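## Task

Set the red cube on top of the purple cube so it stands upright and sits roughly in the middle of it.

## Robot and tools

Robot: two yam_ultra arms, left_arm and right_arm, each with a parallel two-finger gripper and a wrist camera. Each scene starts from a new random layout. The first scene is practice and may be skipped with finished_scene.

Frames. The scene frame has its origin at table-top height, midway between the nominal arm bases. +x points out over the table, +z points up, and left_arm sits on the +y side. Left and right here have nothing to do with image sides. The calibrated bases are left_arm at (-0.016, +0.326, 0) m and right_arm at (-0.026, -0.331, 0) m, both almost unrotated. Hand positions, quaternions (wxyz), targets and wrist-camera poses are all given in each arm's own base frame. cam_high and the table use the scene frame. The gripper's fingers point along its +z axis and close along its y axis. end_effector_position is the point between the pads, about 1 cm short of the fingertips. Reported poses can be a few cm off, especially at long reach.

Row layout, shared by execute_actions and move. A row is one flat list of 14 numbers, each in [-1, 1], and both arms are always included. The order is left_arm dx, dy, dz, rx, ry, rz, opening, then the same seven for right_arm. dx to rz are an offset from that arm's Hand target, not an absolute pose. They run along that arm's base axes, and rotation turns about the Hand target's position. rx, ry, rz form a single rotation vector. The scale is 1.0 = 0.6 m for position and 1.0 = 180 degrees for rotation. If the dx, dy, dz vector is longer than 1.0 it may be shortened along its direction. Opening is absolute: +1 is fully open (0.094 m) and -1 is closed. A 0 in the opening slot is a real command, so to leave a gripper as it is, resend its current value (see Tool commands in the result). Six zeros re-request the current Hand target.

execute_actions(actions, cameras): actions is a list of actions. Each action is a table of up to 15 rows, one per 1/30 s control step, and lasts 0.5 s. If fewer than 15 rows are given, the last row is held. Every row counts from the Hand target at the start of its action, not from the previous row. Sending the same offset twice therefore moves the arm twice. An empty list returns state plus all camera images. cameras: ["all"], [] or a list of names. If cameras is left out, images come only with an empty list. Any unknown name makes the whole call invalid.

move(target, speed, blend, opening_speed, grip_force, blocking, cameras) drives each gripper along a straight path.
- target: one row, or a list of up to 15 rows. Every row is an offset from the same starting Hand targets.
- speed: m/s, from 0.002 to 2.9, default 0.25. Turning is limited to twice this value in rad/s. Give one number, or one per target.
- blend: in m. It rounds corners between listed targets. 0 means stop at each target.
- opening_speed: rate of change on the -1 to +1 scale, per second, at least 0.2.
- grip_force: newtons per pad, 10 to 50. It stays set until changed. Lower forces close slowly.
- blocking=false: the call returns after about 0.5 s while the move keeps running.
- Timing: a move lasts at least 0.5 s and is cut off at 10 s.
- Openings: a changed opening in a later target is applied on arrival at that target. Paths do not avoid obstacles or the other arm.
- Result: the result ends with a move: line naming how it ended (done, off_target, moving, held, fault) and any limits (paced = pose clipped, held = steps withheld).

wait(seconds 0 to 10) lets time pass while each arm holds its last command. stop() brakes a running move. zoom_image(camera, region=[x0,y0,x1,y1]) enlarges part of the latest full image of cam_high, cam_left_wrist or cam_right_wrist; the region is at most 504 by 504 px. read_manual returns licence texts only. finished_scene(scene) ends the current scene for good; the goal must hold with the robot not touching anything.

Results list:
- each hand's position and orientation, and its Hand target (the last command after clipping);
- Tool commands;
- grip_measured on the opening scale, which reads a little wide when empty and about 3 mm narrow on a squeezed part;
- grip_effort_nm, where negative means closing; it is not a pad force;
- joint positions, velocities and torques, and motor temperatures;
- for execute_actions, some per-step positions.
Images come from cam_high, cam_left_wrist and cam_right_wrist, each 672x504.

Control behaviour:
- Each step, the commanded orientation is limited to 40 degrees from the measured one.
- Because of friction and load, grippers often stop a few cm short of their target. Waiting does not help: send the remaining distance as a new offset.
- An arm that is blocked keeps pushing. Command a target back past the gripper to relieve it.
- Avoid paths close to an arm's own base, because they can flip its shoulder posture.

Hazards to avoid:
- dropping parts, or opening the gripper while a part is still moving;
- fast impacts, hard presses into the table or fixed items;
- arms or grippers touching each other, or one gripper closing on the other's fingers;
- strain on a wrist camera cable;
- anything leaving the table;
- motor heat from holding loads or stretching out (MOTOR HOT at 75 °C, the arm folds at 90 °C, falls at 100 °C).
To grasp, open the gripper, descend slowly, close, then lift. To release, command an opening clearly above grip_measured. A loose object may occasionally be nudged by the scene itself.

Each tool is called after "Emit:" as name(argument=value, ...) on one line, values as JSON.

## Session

Emit:
execute_actions(actions=[])

Emit:
zoom_image(camera="cam_high", region=[180, 80, 480, 300])

Scene clock: 0.00 s.
left_arm: end_effector_position=(+0.4010, +0.0288, +0.1133) grip_measured=+1.000 grip_effort_nm=n/a end_effector_quat_wxyz=(+0.605, -0.069, +0.792, +0.036) | right_arm: end_effector_position=(+0.3974, +0.0042, +0.0894) grip_measured=-0.609 grip_effort_nm=n/a end_effector_quat_wxyz=(+0.560, -0.003, +0.829, -0.015)
Joint positions: left_arm=[0.011 1.536 0.364 0.902 -0.131 -0.063 0.094] | right_arm=[0.031 1.535 0.383 0.769 0.051 -0.011 0.018]
Joint velocities: within noise
Joint torques (N m): no reading
Motor temperatures (°C): left_arm=[26 27 27 25 22 24 26] | right_arm=[25 23 30 29 24 25 23]
Heat: left arm: 27 °C; right arm: 30 °C.
Hand target: left_arm +0.4025, +0.0290, +0.1176; +0.609, -0.069, +0.789, +0.036 | right_arm +0.3991, +0.0042, +0.0937; +0.564, -0.003, +0.826, -0.015
Tool commands: left_gripper/opening=+1.0 right_gripper/opening=-0.608794
camera_calibration:
cam_left_wrist: T_world_to_cam=[[0.148065, -0.988489, 0.0310763, -0.0354369], [-0.643903, -0.120205, -0.755606, 0.381862], [0.750644, 0.0918686, -0.654289, -0.136698], [0, 0, 0, 1]] pos_world=[0.35374, 0.0234308, 0.200198]
cam_right_wrist: T_world_to_cam=[[-0.00165505, -0.999749, 0.0223429, 0.00322345], [-0.737498, -0.013869, -0.675207, 0.390687], [0.675347, -0.0175954, -0.73729, -0.11434], [0, 0, 0, 1]] pos_world=[0.365356, 0.00662922, 0.179421]

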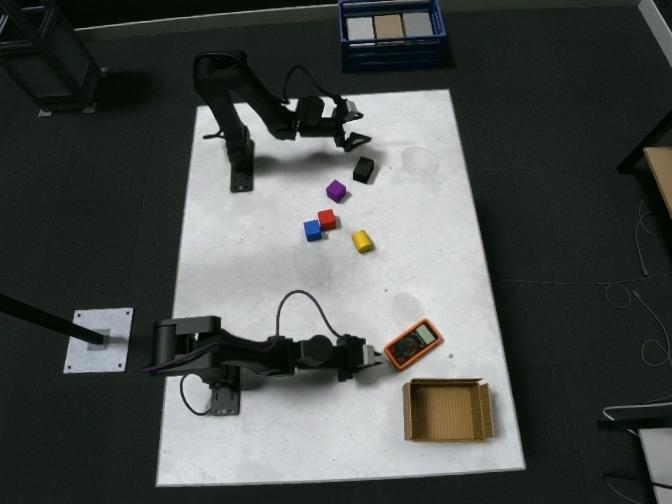

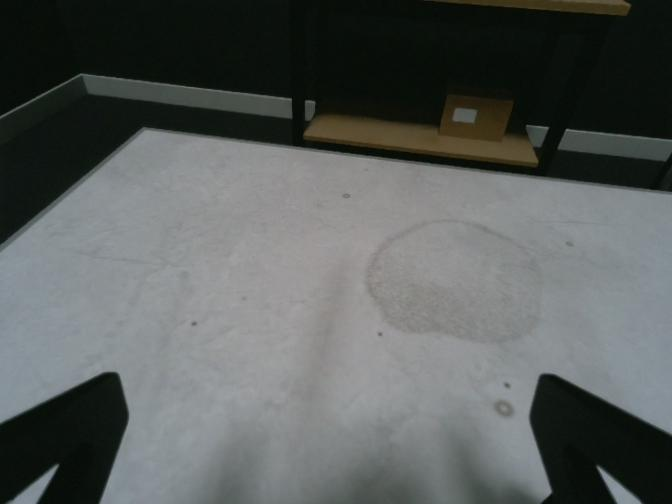

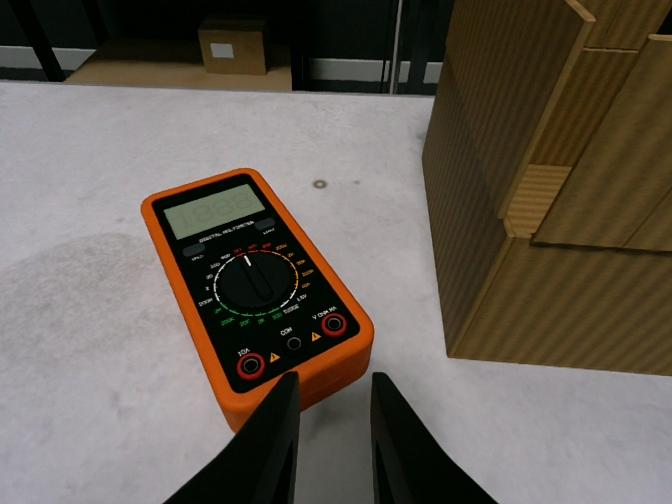

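Scaled by 1.680 from the camera's 672x504 image, which has a finer 960x720 frame.

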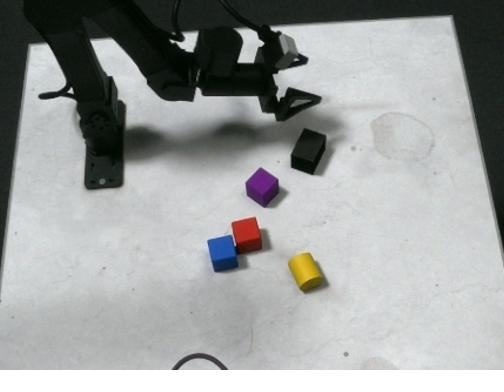

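Emit:
move(target=[-0.2042,-0.3817,0.1373,-0.0178,0.3349,-0.0489,0.6,0,0,0,0,0,0,-0.609], cameras=["cam_left_wrist","cam_high"])

Emit:
zoom_image(camera="cam_left_wrist", region=[168, 60, 504, 396])

Scene clock: 23.43 s.
left_arm: end_effector_position=(+0.2767, -0.1971, +0.1948) grip_measured=+0.603 grip_effort_nm=-0.16 end_effector_quat_wxyz=(+0.127, +0.004, +0.992, +0.002) | right_arm: end_effector_position=(+0.3974, +0.0042, +0.0894) grip_measured=-0.609 grip_effort_nm=0.03 end_effector_quat_wxyz=(+0.560, -0.003, +0.829, -0.015)
Joint positions: left_arm=[-0.71 1.666 1.654 -1.365 -0.166 -0.686 0.075] | right_arm=[0.031 1.535 0.383 0.769 0.051 -0.011 0.018]
Joint torques (N m): left_arm=[-0.17 -5.68 8.59 1.04 -0.16 -0.12] | right_arm=[-0.05 -5.81 5.38 1.55 0.02 0]
Motor temperatures (°C): left_arm=[26 28 29 30 22 24 26] | right_arm=[25 24 30 32 24 25 23]
Heat: left arm: 30 °C; right arm: 32 °C.
Hand target: left_arm +0.2800, -0.2001, +0.2001; +0.130, +0.000, +0.991, +0.000 | right_arm +0.3992, +0.0042, +0.0937; +0.564, -0.003, +0.826, -0.015
Off the commanded pose: left_arm 0.007 m, 1 deg | right_arm 0.005 m, 1 deg.
move: done
camera_calibration:
cam_left_wrist: T_world_to_cam=[[-0.00528302, -0.999982, 0.00277205, -0.19728], [-0.981652, 0.00571453, 0.190596, 0.270178], [-0.190608, -0.00171427, -0.981665, 0.336308], [0, 0, 0, 1]] pos_world=[0.328281, -0.198244, 0.279194]
Images, in order (width x height): cam_high 672x504, cam_left_wrist 672x504.

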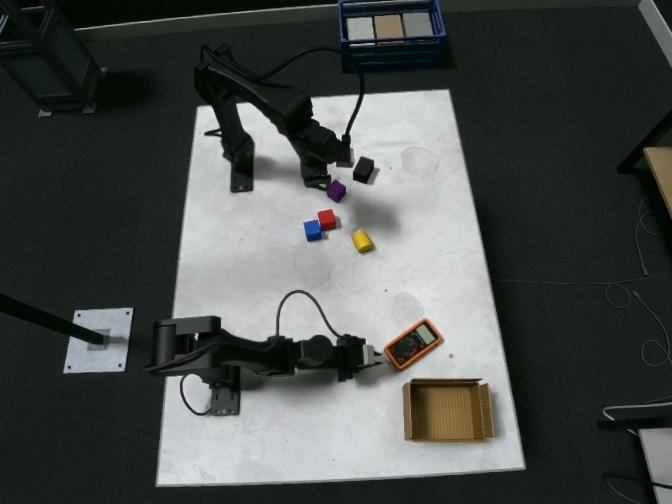

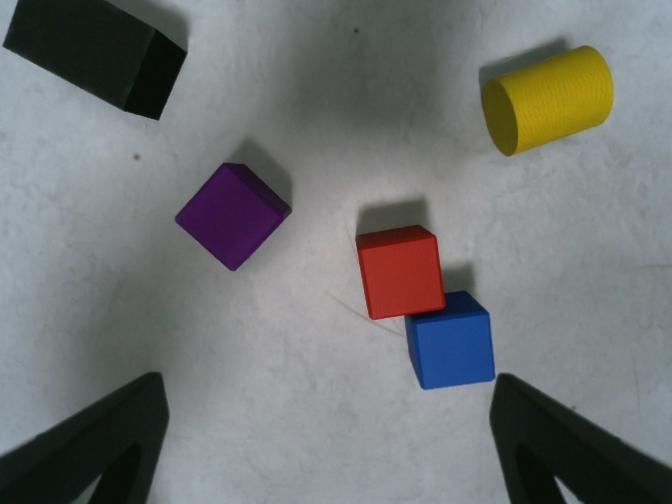

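Scaled by 1.500 from the camera's 672x504 image, which has a finer 960x720 frame.

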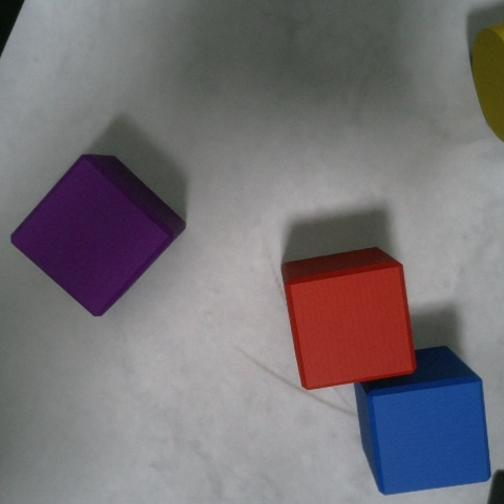

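Emit:
move(target=[-0.01,-0.0615,-0.1668,-0.0074,0.1222,0.0385,0.45,0,0,0,0,0,0,-0.609], cameras=["cam_left_wrist"], speed=0.2)

Scene clock: 69.00 s.
left_arm: end_effector_position=(+0.2684, -0.2347, +0.0959) grip_measured=+0.453 grip_effort_nm=-0.16 end_effector_quat_wxyz=(-0.065, -0.054, +0.996, +0.000) | right_arm: end_effector_position=(+0.3974, +0.0042, +0.0894) grip_measured=-0.609 grip_effort_nm=0.03 end_effector_quat_wxyz=(+0.560, -0.003, +0.829, -0.015)
Joint positions: left_arm=[-0.678 1.995 1.697 -1.369 0.087 -0.782 0.068] | right_arm=[0.031 1.535 0.383 0.769 0.051 -0.011 0.018]
Joint torques (N m): left_arm=[0.4 -8.7 8.13 0.42 0.03 -0.12] | right_arm=[-0.05 -5.81 5.39 1.56 0.02 0]
Heat: left arm: 33 °C; right arm: 35 °C.
Hand target: left_arm +0.2739, -0.2370, +0.0999; -0.062, -0.061, +0.996, -0.003 | right_arm +0.3992, +0.0042, +0.0937; +0.564, -0.003, +0.826, -0.015
Off the commanded pose: left_arm 0.007 m, 1 deg | right_arm 0.005 m, 1 deg.
move: done
camera_calibration:
cam_left_wrist: T_world_to_cam=[[0.112637, -0.993636, -0.000884661, -0.264434], [-0.833828, -0.0950053, 0.543788, 0.184013], [-0.540411, -0.0605128, -0.839222, 0.304075], [0, 0, 0, 1]] pos_world=[0.347545, -0.226869, 0.154889]
Images, in order (width x height): cam_left_wrist 672x504.

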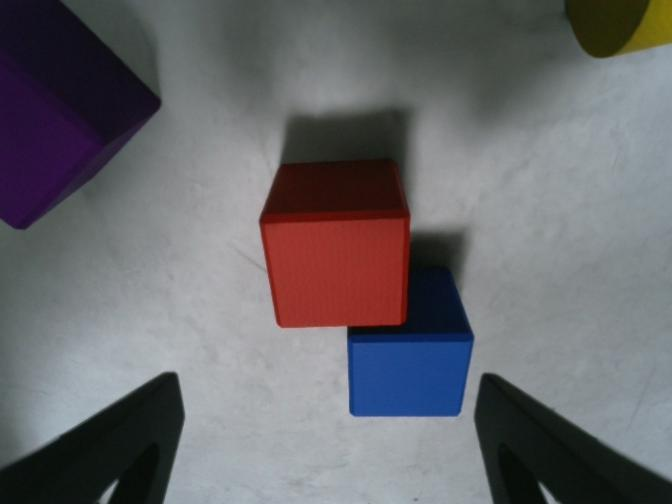

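Emit:
move(target=[0.006,-0.0025,-0.105,0,0,0,0.45,0,0,0,0,0,0,-0.609], cameras=["cam_left_wrist"], speed=0.12)

Scene clock: 74.50 s.
left_arm: end_effector_position=(+0.2772, -0.2409, +0.0451) grip_measured=+0.453 grip_effort_nm=-0.16 end_effector_quat_wxyz=(-0.057, -0.055, +0.997, -0.007) | right_arm: end_effector_position=(+0.3974, +0.0042, +0.0894) grip_measured=-0.609 grip_effort_nm=0.04 end_effector_quat_wxyz=(+0.560, -0.003, +0.829, -0.015)
Joint positions: left_arm=[-0.675 2.047 1.571 -1.171 0.088 -0.782 0.068] | right_arm=[0.031 1.535 0.383 0.769 0.051 -0.011 0.018]
Joint torques (N m): left_arm=[0.44 -8.95 4.27 0.77 0.02 -0.09] | right_arm=[-0.06 -5.81 5.38 1.56 0.02 0]
Heat: left arm: 33 °C; right arm: 35 °C.
Hand target: left_arm +0.2775, -0.2384, +0.0369; -0.062, -0.061, +0.996, -0.003 | right_arm +0.3992, +0.0042, +0.0937; +0.564, -0.003, +0.826, -0.015
Off the commanded pose: left_arm 0.009 m, 1 deg | right_arm 0.005 m, 1 deg.
move: done
camera_calibration:
cam_left_wrist: T_world_to_cam=[[0.114875, -0.993282, 0.0139343, -0.272869], [-0.841805, -0.0898897, 0.532245, 0.222273], [-0.527416, -0.0728715, -0.846476, 0.259662], [0, 0, 0, 1]] pos_world=[0.355407, -0.232134, 0.105296]
Images, in order (width x height): cam_left_wrist 672x504.

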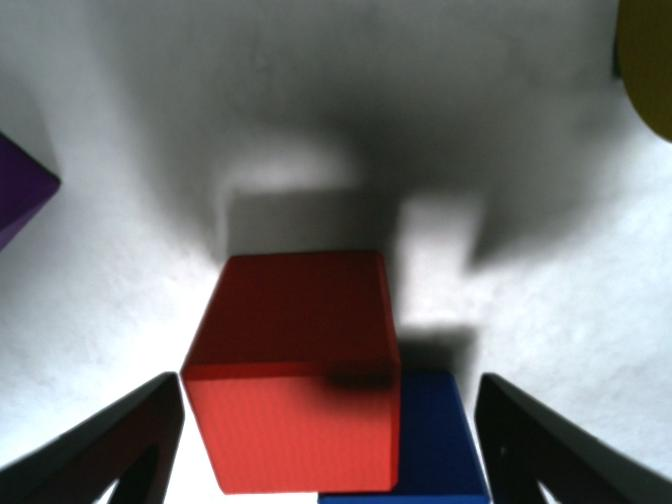

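Emit:
move(target=[[-0.004,0.0085,0.003,0,0,0,0.45,0,0,0,0,0,0,-0.609],[-0.004,0.0085,-0.022,0,0,0,0.45,0,0,0,0,0,0,-0.609]], cameras=["cam_left_wrist"], speed=0.06, blend=[0.003,0])

Scene clock: 79.10 s.
left_arm: end_effector_position=(+0.2760, -0.2363, +0.0313) grip_measured=+0.453 grip_effort_nm=-0.16 end_effector_quat_wxyz=(-0.058, -0.059, +0.997, -0.007) | right_arm: end_effector_position=(+0.3974, +0.0042, +0.0894) grip_measured=-0.609 grip_effort_nm=0.03 end_effector_quat_wxyz=(+0.560, -0.003, +0.829, -0.015)
Joint positions: left_arm=[-0.667 2.047 1.514 -1.115 0.088 -0.782 0.068] | right_arm=[0.031 1.535 0.383 0.769 0.051 -0.011 0.018]
Joint torques (N m): left_arm=[0.36 -9.17 3.95 0.78 0.02 -0.03] | right_arm=[-0.03 -5.81 5.38 1.56 0.02 0]
Heat: left arm: 32 °C; right arm: 35 °C.
Hand target: left_arm +0.2751, -0.2333, +0.0237; -0.062, -0.061, +0.996, -0.003 | right_arm +0.3992, +0.0042, +0.0937; +0.564, -0.003, +0.826, -0.015
Off the commanded pose: left_arm 0.008 m, 1 deg | right_arm 0.005 m, 1 deg.
move: done; blend cut to 0.0029 m at target 1
camera_calibration:
cam_left_wrist: T_world_to_cam=[[0.122922, -0.992322, 0.0137104, -0.269868], [-0.840618, -0.0967669, 0.532914, 0.227013], [-0.527495, -0.0770319, -0.846059, 0.246643], [0, 0, 0, 1]] pos_world=[0.354107, -0.226829, 0.091396]
Images, in order (width x height): cam_left_wrist 672x504.

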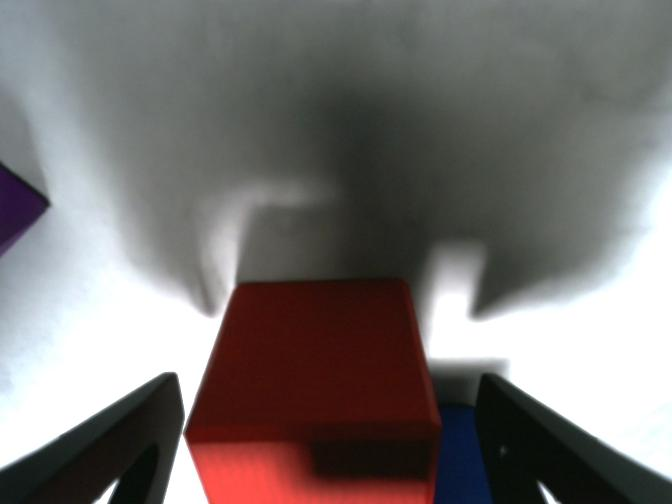

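Emit:
move(target=[-0.003,0.006,-0.006,0,0,0,0.45,0,0,0,0,0,0,-0.609], cameras=["cam_left_wrist"], speed=0.05)

Scene clock: 83.40 s.
left_arm: end_effector_position=(+0.2732, -0.2332, +0.0249) grip_measured=+0.453 grip_effort_nm=-0.16 end_effector_quat_wxyz=(-0.061, -0.060, +0.996, -0.005) | right_arm: end_effector_position=(+0.3974, +0.0042, +0.0894) grip_measured=-0.609 grip_effort_nm=0.03 end_effector_quat_wxyz=(+0.560, -0.003, +0.829, -0.015)
Joint positions: left_arm=[-0.665 2.047 1.486 -1.096 0.088 -0.782 0.068] | right_arm=[0.031 1.535 0.383 0.769 0.051 -0.011 0.018]
Joint torques (N m): left_arm=[0.57 -9.76 3.88 0.74 0.01 0.03] | right_arm=[-0.05 -5.82 5.38 1.56 0.01 0]
Heat: left arm: 32 °C; right arm: 35 °C.
Hand target: left_arm +0.2734, -0.2298, +0.0201; -0.062, -0.061, +0.996, -0.003 | right_arm +0.3992, +0.0042, +0.0937; +0.564, -0.003, +0.826, -0.015
Off the commanded pose: left_arm 0.006 m, 0 deg | right_arm 0.005 m, 1 deg.
move: done
camera_calibration:
cam_left_wrist: T_world_to_cam=[[0.124857, -0.992144, 0.00778209, -0.266754], [-0.836948, -0.101107, 0.537862, 0.226286], [-0.532849, -0.0736688, -0.842997, 0.242145], [0, 0, 0, 1]] pos_world=[0.351722, -0.22394, 0.0844927]
Images, in order (width x height): cam_left_wrist 672x504.

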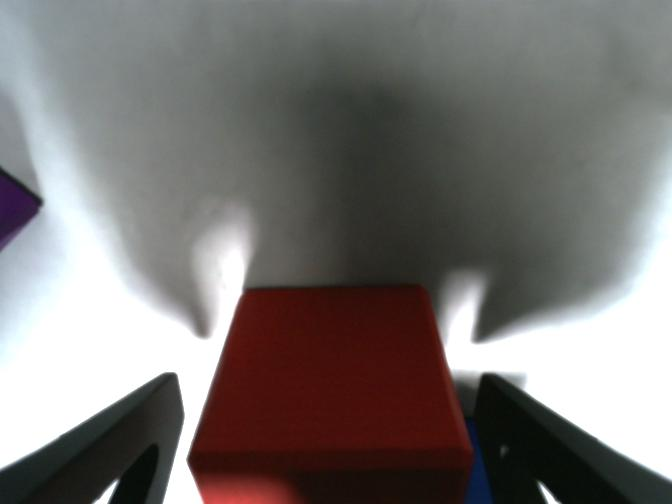

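Emit:
move(target=[0,0,0,0,0,0,-0.35,0,0,0,0,0,0,-0.609], opening_speed=0.5, grip_force=[30,50])

Scene clock: 89.13 s.
left_arm: end_effector_position=(+0.2733, -0.2333, +0.0249) grip_measured=-0.050 grip_effort_nm=-0.67 end_effector_quat_wxyz=(-0.061, -0.060, +0.996, -0.005) | right_arm: end_effector_position=(+0.3974, +0.0042, +0.0894) grip_measured=-0.609 grip_effort_nm=0.03 end_effector_quat_wxyz=(+0.560, -0.003, +0.829, -0.015)
Joint positions: left_arm=[-0.665 2.047 1.486 -1.095 0.088 -0.782 0.045] | right_arm=[0.031 1.535 0.383 0.769 0.051 -0.011 0.018]
Joint torques (N m): left_arm=[0.57 -9.76 3.88 0.75 0.01 0.02] | right_arm=[-0.05 -5.82 5.38 1.56 0.02 0]
Heat: left arm: 32 °C; right arm: 35 °C.
Hand target: left_arm +0.2733, -0.2297, +0.0201; -0.062, -0.061, +0.996, -0.003 | right_arm +0.3992, +0.0042, +0.0937; +0.564, -0.003, +0.826, -0.015
Off the commanded pose: left_arm 0.006 m, 0 deg | right_arm 0.005 m, 1 deg.
grip_force (N): 30, 50
move: done

Emit:
move(target=[[0,0,0.1333,0,0,0,-0.35,0,0,0,0,0,0,-0.609],[0.059,0.1603,0.14,0,0,0,-0.35,0,0,0,0,0,0,-0.609]], cameras=["cam_high","cam_left_wrist"], speed=0.15, blend=[0.03,0])

Emit:
zoom_image(camera="cam_high", region=[300, 150, 380, 230])

Scene clock: 97.47 s.
left_arm: end_effector_position=(+0.3116, -0.1348, +0.0921) grip_measured=-0.050 grip_effort_nm=-0.67 end_effector_quat_wxyz=(-0.073, -0.067, +0.995, -0.001) | right_arm: end_effector_position=(+0.3974, +0.0042, +0.0894) grip_measured=-0.609 grip_effort_nm=0.03 end_effector_quat_wxyz=(+0.560, -0.003, +0.829, -0.015)
Joint positions: left_arm=[-0.377 1.964 1.635 -1.373 0.065 -0.508 0.045] | right_arm=[0.031 1.535 0.383 0.769 0.051 -0.011 0.018]
Joint torques (N m): left_arm=[-0.25 -12.59 5.14 0.33 -0.05 0.06] | right_arm=[-0.05 -5.82 5.38 1.56 0.01 0]
Motor temperatures (°C): left_arm=[26 33 30 26 22 24 26] | right_arm=[25 24 30 35 24 25 23]
Heat: left arm: 33 °C; right arm: 35 °C.
Hand target: left_arm +0.3087, -0.1336, +0.1041; -0.062, -0.061, +0.996, -0.003 | right_arm +0.3992, +0.0042, +0.0937; +0.564, -0.003, +0.826, -0.015
Off the commanded pose: left_arm 0.012 m, 1 deg | right_arm 0.005 m, 1 deg.
grip_force (N): 30, 50
move: off_target (left_arm)
camera_calibration:
cam_left_wrist: T_world_to_cam=[[0.138804, -0.990318, -0.00191859, -0.177689], [-0.821984, -0.11629, 0.557511, 0.223714], [-0.552336, -0.0758077, -0.830167, 0.331186], [0, 0, 0, 1]] pos_world=[0.39148, -0.124846, 0.149876]
Images, in order (width x height): cam_high 672x504, cam_left_wrist 672x504.

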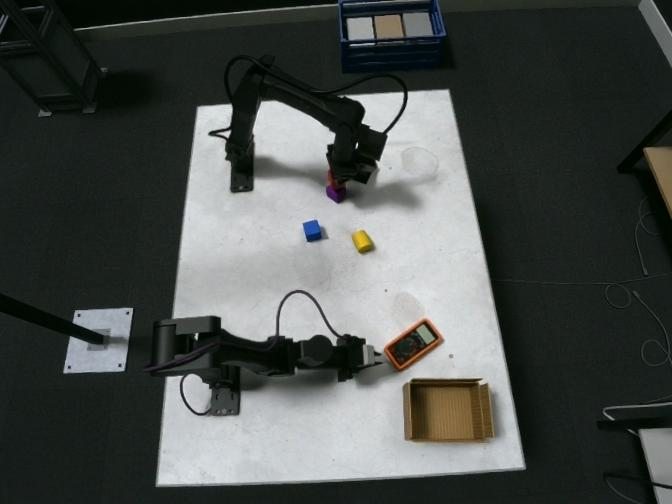

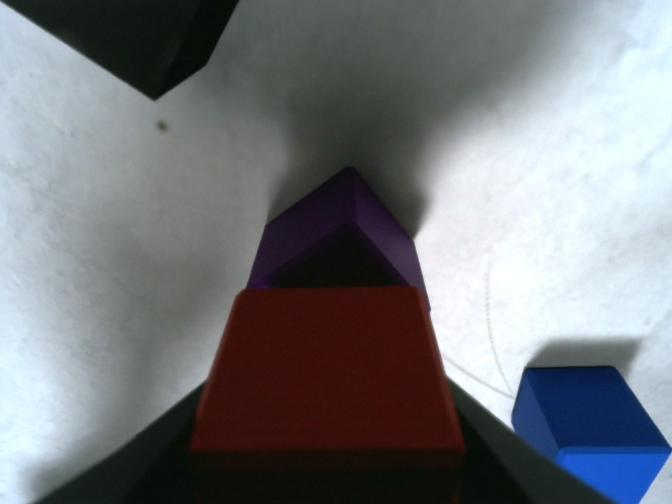

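Scaled by 6.300 from the camera's 672x504 image, which has a finer 960x720 frame.

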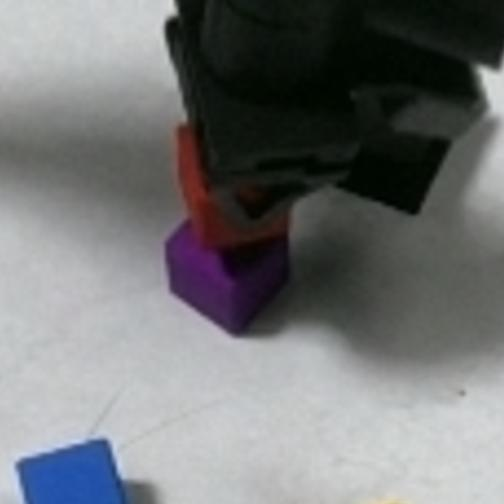

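Emit:
move(target=[-0.004,0,-0.04,0,0,0,-0.35,0,0,0,0,0,0,-0.609], speed=0.06)

Scene clock: 104.90 s.
left_arm: end_effector_position=(+0.3063, -0.1327, +0.0737) grip_measured=-0.050 grip_effort_nm=-0.67 end_effector_quat_wxyz=(-0.078, -0.067, +0.995, +0.001) | right_arm: end_effector_position=(+0.3974, +0.0042, +0.0894) grip_measured=-0.609 grip_effort_nm=0.03 end_effector_quat_wxyz=(+0.560, -0.003, +0.829, -0.015)
Joint positions: left_arm=[-0.377 1.961 1.556 -1.308 0.065 -0.507 0.045] | right_arm=[0.031 1.535 0.383 0.769 0.051 -0.011 0.018]
Joint torques (N m): left_arm=[-0.43 -12.18 3.97 0.63 -0.05 0.03] | right_arm=[-0.05 -5.81 5.38 1.55 0.02 0]
Heat: left arm: 35 °C; right arm: 36 °C.
Hand target: left_arm +0.3063, -0.1335, +0.0801; -0.062, -0.061, +0.996, -0.003 | right_arm +0.3992, +0.0042, +0.0937; +0.564, -0.003, +0.826, -0.015
Off the commanded pose: left_arm 0.006 m, 2 deg | right_arm 0.005 m, 1 deg.
grip_force (N): 30, 50
move: done

Emit:
move(target=[0.005,-0.003,-0.004,-0.005,-0.012,-0.003,-0.35,0,0,0,0,0,0,-0.609], speed=0.04, cameras=["cam_high","cam_left_wrist"])

Emit:
zoom_image(camera="cam_high", region=[310, 160, 370, 220])

Scene clock: 111.80 s.
left_arm: end_effector_position=(+0.3094, -0.1339, +0.0702) grip_measured=-0.050 grip_effort_nm=-0.67 end_effector_quat_wxyz=(-0.061, -0.064, +0.996, -0.007) | right_arm: end_effector_position=(+0.3974, +0.0042, +0.0894) grip_measured=-0.609 grip_effort_nm=0.03 end_effector_quat_wxyz=(+0.560, -0.003, +0.829, -0.015)
Joint positions: left_arm=[-0.377 1.941 1.518 -1.254 0.065 -0.502 0.045] | right_arm=[0.031 1.535 0.383 0.769 0.051 -0.011 0.018]
Joint torques (N m): left_arm=[-0.58 -12.38 4 0.71 -0.05 0.05] | right_arm=[-0.06 -5.82 5.38 1.55 0.01 0]
Heat: left arm: 35 °C; right arm: 36 °C.
Hand target: left_arm +0.3093, -0.1353, +0.0777; -0.044, -0.056, +0.997, -0.012 | right_arm +0.3992, +0.0042, +0.0937; +0.564, -0.003, +0.826, -0.015
Off the commanded pose: left_arm 0.008 m, 2 deg | right_arm 0.005 m, 1 deg.
grip_force (N): 30, 50
move: done
camera_calibration:
cam_left_wrist: T_world_to_cam=[[0.133075, -0.991041, 0.0113713, -0.175701], [-0.835683, -0.106031, 0.53888, 0.241089], [-0.532846, -0.0812144, -0.842306, 0.305841], [0, 0, 0, 1]] pos_world=[0.387822, -0.123725, 0.129691]
Images, in order (width x height): cam_high 672x504, cam_left_wrist 672x504.

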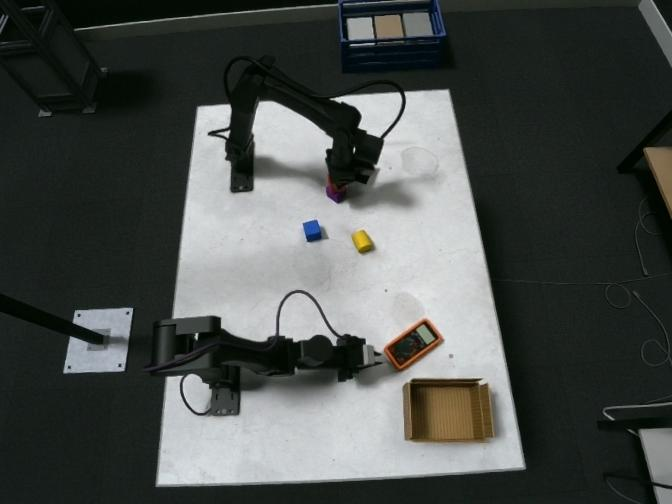

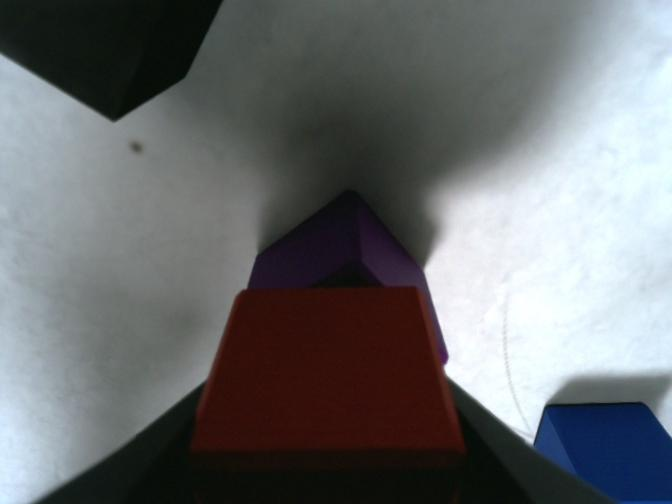

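Scaled by 8.400 from the camera's 672x504 image, which has a finer 960x720 frame.

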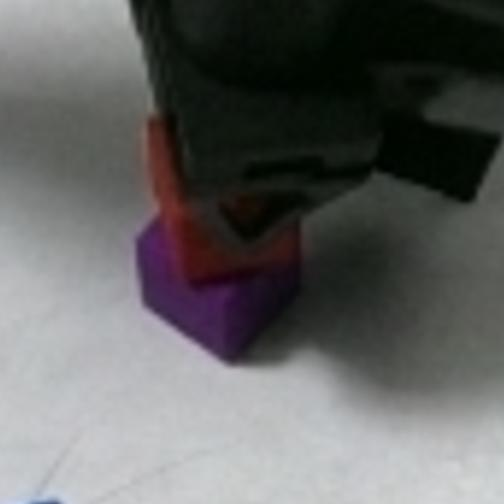

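Emit:
move(target=[-0.0007,-0.001,-0.005,0,0,0,-0.35,0,0,0,0,0,0,-0.609], speed=0.03, cameras=["cam_left_wrist"])

Scene clock: 120.67 s.
left_arm: end_effector_position=(+0.3104, -0.1349, +0.0693) grip_measured=-0.050 grip_effort_nm=-0.67 end_effector_quat_wxyz=(-0.058, -0.063, +0.996, -0.008) | right_arm: end_effector_position=(+0.3974, +0.0042, +0.0894) grip_measured=-0.609 grip_effort_nm=0.03 end_effector_quat_wxyz=(+0.560, -0.003, +0.829, -0.015)
Joint positions: left_arm=[-0.378 1.939 1.513 -1.242 0.065 -0.502 0.045] | right_arm=[0.031 1.535 0.383 0.769 0.051 -0.011 0.018]
Joint torques (N m): left_arm=[-0.62 -12.11 3.62 0.74 -0.05 0.03] | right_arm=[-0.05 -5.82 5.39 1.55 0.02 0]
Heat: left arm: 37 °C; right arm: 36 °C.
Hand target: left_arm +0.3090, -0.1360, +0.0748; -0.043, -0.056, +0.997, -0.012 | right_arm +0.3992, +0.0042, +0.0937; +0.564, -0.003, +0.826, -0.015
Off the commanded pose: left_arm 0.006 m, 2 deg | right_arm 0.005 m, 1 deg.
grip_force (N): 30, 50
move: done
camera_calibration:
cam_left_wrist: T_world_to_cam=[[0.131452, -0.991207, 0.0151194, -0.176647], [-0.839655, -0.103219, 0.533222, 0.244393], [-0.526973, -0.082788, -0.84584, 0.30377], [0, 0, 0, 1]] pos_world=[0.388505, -0.124719, 0.129295]
Images, in order (width x height): cam_left_wrist 672x504.

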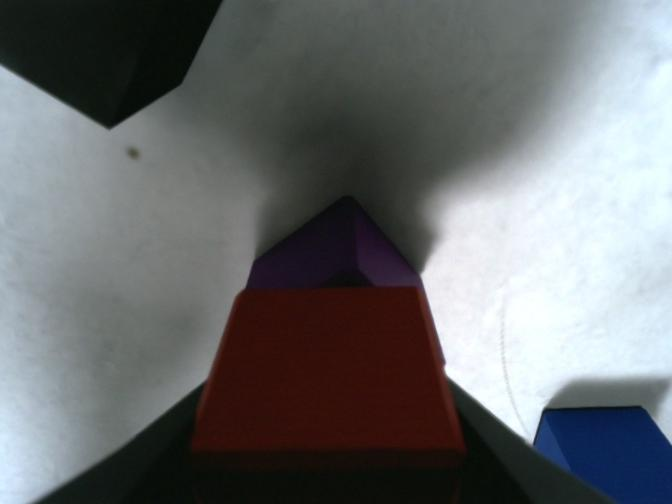

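Emit:
move(target=[-0.0025,0.0005,-0.005,0,0,0,-0.35,0,0,0,0,0,0,-0.609], speed=0.03, cameras=["cam_left_wrist"])

Scene clock: 124.10 s.
left_arm: end_effector_position=(+0.3097, -0.1347, +0.0691) grip_measured=-0.050 grip_effort_nm=-0.67 end_effector_quat_wxyz=(-0.054, -0.063, +0.997, -0.010) | right_arm: end_effector_position=(+0.3974, +0.0042, +0.0894) grip_measured=-0.609 grip_effort_nm=0.03 end_effector_quat_wxyz=(+0.560, -0.003, +0.829, -0.015)
Joint positions: left_arm=[-0.379 1.927 1.497 -1.229 0.065 -0.502 0.045] | right_arm=[0.031 1.535 0.383 0.769 0.051 -0.011 0.018]
Joint torques (N m): left_arm=[-0.66 -11.29 3.56 0.76 -0.05 0.03] | right_arm=[-0.05 -5.83 5.38 1.56 0.02 0]
Heat: left arm: 37 °C; right arm: 36 °C.
Hand target: left_arm +0.3074, -0.1357, +0.0717; -0.043, -0.056, +0.997, -0.012 | right_arm +0.3992, +0.0042, +0.0937; +0.564, -0.003, +0.826, -0.015
Off the commanded pose: left_arm 0.004 m, 1 deg | right_arm 0.005 m, 1 deg.
grip_force (N): 30, 50
move: done
camera_calibration:
cam_left_wrist: T_world_to_cam=[[0.130878, -0.991201, 0.019786, -0.176459], [-0.844388, -0.10099, 0.526128, 0.246086], [-0.5195, -0.0855655, -0.850175, 0.300858], [0, 0, 0, 1]] pos_world=[0.387183, -0.124311, 0.129801]
Images, in order (width x height): cam_left_wrist 672x504.

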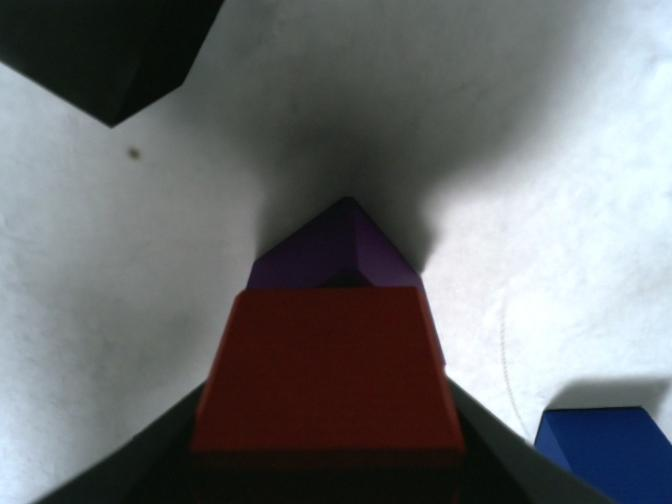

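Emit:
move(target=[0,0,0,0,0,0,0.4,0,0,0,0,0,0,-0.609], opening_speed=0.4, cameras=["cam_left_wrist","cam_high"])

Emit:
zoom_image(camera="cam_high", region=[310, 160, 370, 220])

Scene clock: 130.93 s.
left_arm: end_effector_position=(+0.3080, -0.1350, +0.0676) grip_measured=+0.397 grip_effort_nm=0.13 end_effector_quat_wxyz=(-0.056, -0.062, +0.997, -0.009) | right_arm: end_effector_position=(+0.3974, +0.0042, +0.0894) grip_measured=-0.609 grip_effort_nm=0.04 end_effector_quat_wxyz=(+0.560, -0.003, +0.829, -0.015)
Joint positions: left_arm=[-0.381 1.927 1.49 -1.227 0.065 -0.502 0.066] | right_arm=[0.031 1.535 0.383 0.769 0.051 -0.011 0.018]
Joint torques (N m): left_arm=[-0.44 -11.29 4 0.74 -0.05 0.02] | right_arm=[-0.03 -5.81 5.38 1.56 0.02 0]
Heat: left arm: 36 °C; right arm: 36 °C.
Hand target: left_arm +0.3073, -0.1356, +0.0717; -0.044, -0.056, +0.997, -0.012 | right_arm +0.3992, +0.0042, +0.0937; +0.564, -0.003, +0.826, -0.015
Off the commanded pose: left_arm 0.004 m, 2 deg | right_arm 0.005 m, 1 deg.
grip_force (N): 30, 50
move: done
camera_calibration:
cam_left_wrist: T_world_to_cam=[[0.128348, -0.991576, 0.0174464, -0.175614], [-0.842412, -0.0997241, 0.529526, 0.244762], [-0.523325, -0.0826609, -0.848115, 0.300127], [0, 0, 0, 1]] pos_world=[0.385794, -0.124917, 0.127998]
Images, in order (width x height): cam_high 672x504, cam_left_wrist 672x504.

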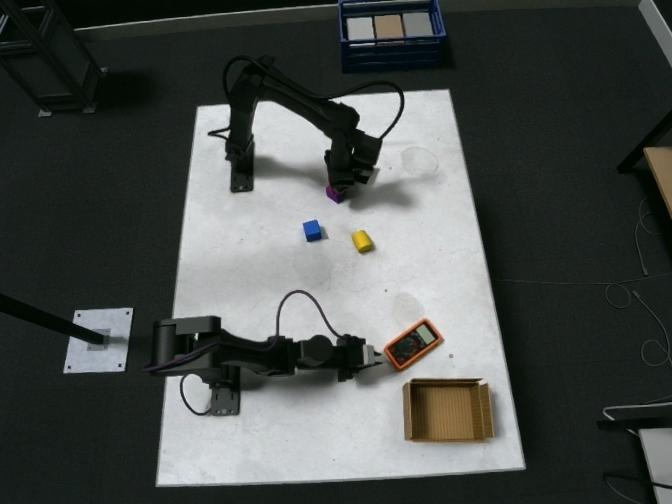

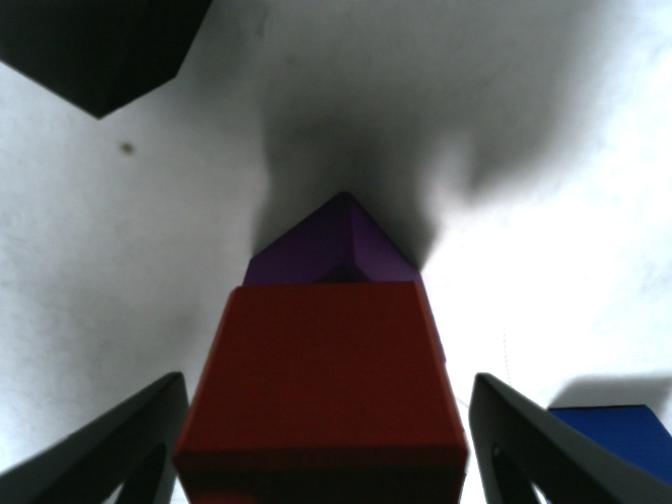

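Scaled by 8.400 from the camera's 672x504 image, which has a finer 960x720 frame.

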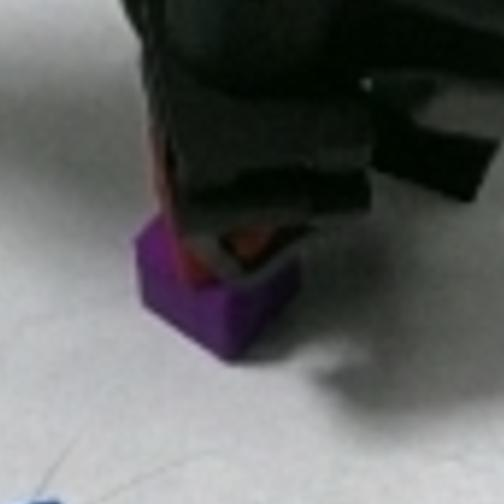

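Emit:
move(target=[[0,0.003,0.08,0,0,0,0.4,0,0,0,0,0,0,-0.609],[-0.1,0.1,0.2,0,-0.08,0,0.4,0,0,0,0,0,0,-0.609]], speed=[0.07,0.2], blend=[0.01,0], cameras=["cam_left_wrist","cam_high"])

Emit:
zoom_image(camera="cam_high", region=[310, 160, 370, 220])

Scene clock: 137.77 s.
left_arm: end_effector_position=(+0.2530, -0.0812, +0.1965) grip_measured=+0.397 grip_effort_nm=0.13 end_effector_quat_wxyz=(+0.091, -0.055, +0.994, -0.029) | right_arm: end_effector_position=(+0.3974, +0.0042, +0.0894) grip_measured=-0.609 grip_effort_nm=0.03 end_effector_quat_wxyz=(+0.560, -0.003, +0.829, -0.015)
Joint positions: left_arm=[-0.323 1.398 1.413 -1.397 -0.013 -0.433 0.066] | right_arm=[0.031 1.535 0.383 0.769 0.051 -0.011 0.018]
Joint torques (N m): left_arm=[0.43 -4.75 4.07 1.08 -0.14 0.06] | right_arm=[-0.05 -5.82 5.39 1.56 0.01 0]
Heat: left arm: 36 °C; right arm: 36 °C.
Hand target: left_arm +0.2474, -0.0757, +0.1917; +0.082, -0.054, +0.995, -0.019 | right_arm +0.3992, +0.0042, +0.0937; +0.564, -0.003, +0.826, -0.015
Off the commanded pose: left_arm 0.009 m, 2 deg | right_arm 0.005 m, 1 deg.
grip_force (N): 30, 50
move: done
camera_calibration:
cam_left_wrist: T_world_to_cam=[[0.107122, -0.991436, 0.0746953, -0.123342], [-0.960972, -0.0839707, 0.263595, 0.219124], [-0.255065, -0.100017, -0.961737, 0.338172], [0, 0, 0, 1]] pos_world=[0.310041, -0.0700623, 0.276686]
Images, in order (width x height): cam_high 672x504, cam_left_wrist 672x504.

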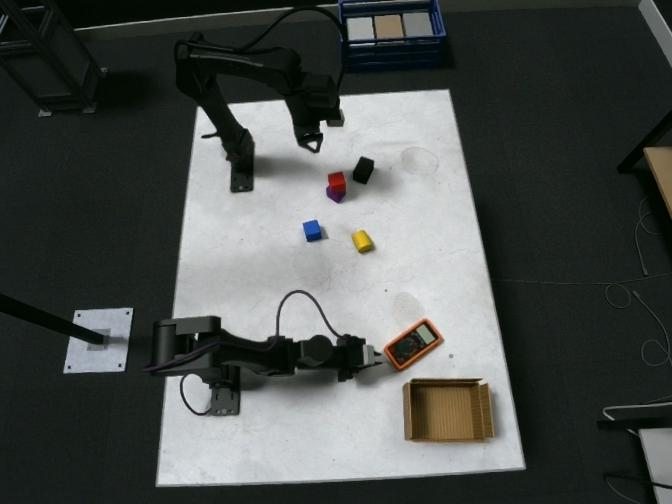

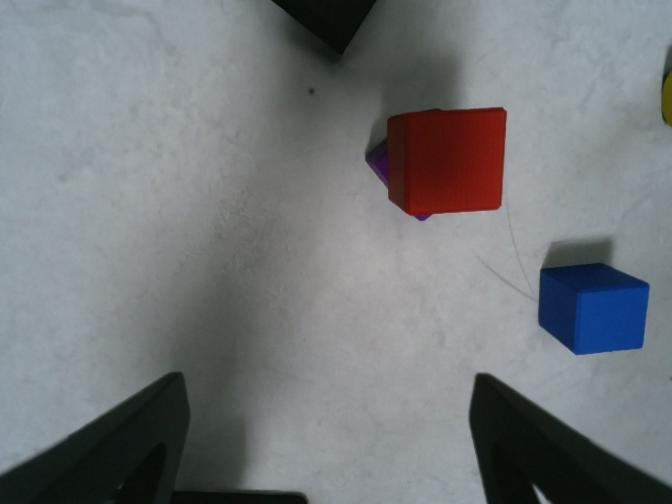

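Scaled by 8.400 from the camera's 672x504 image, which has a finer 960x720 frame.

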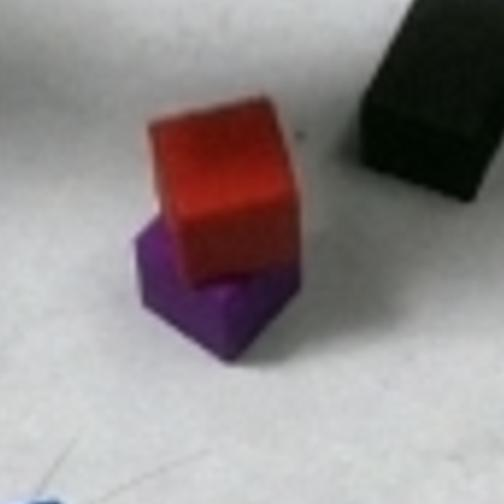

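Emit:
finished_scene(scene=2)

The scene is finished: the task was done.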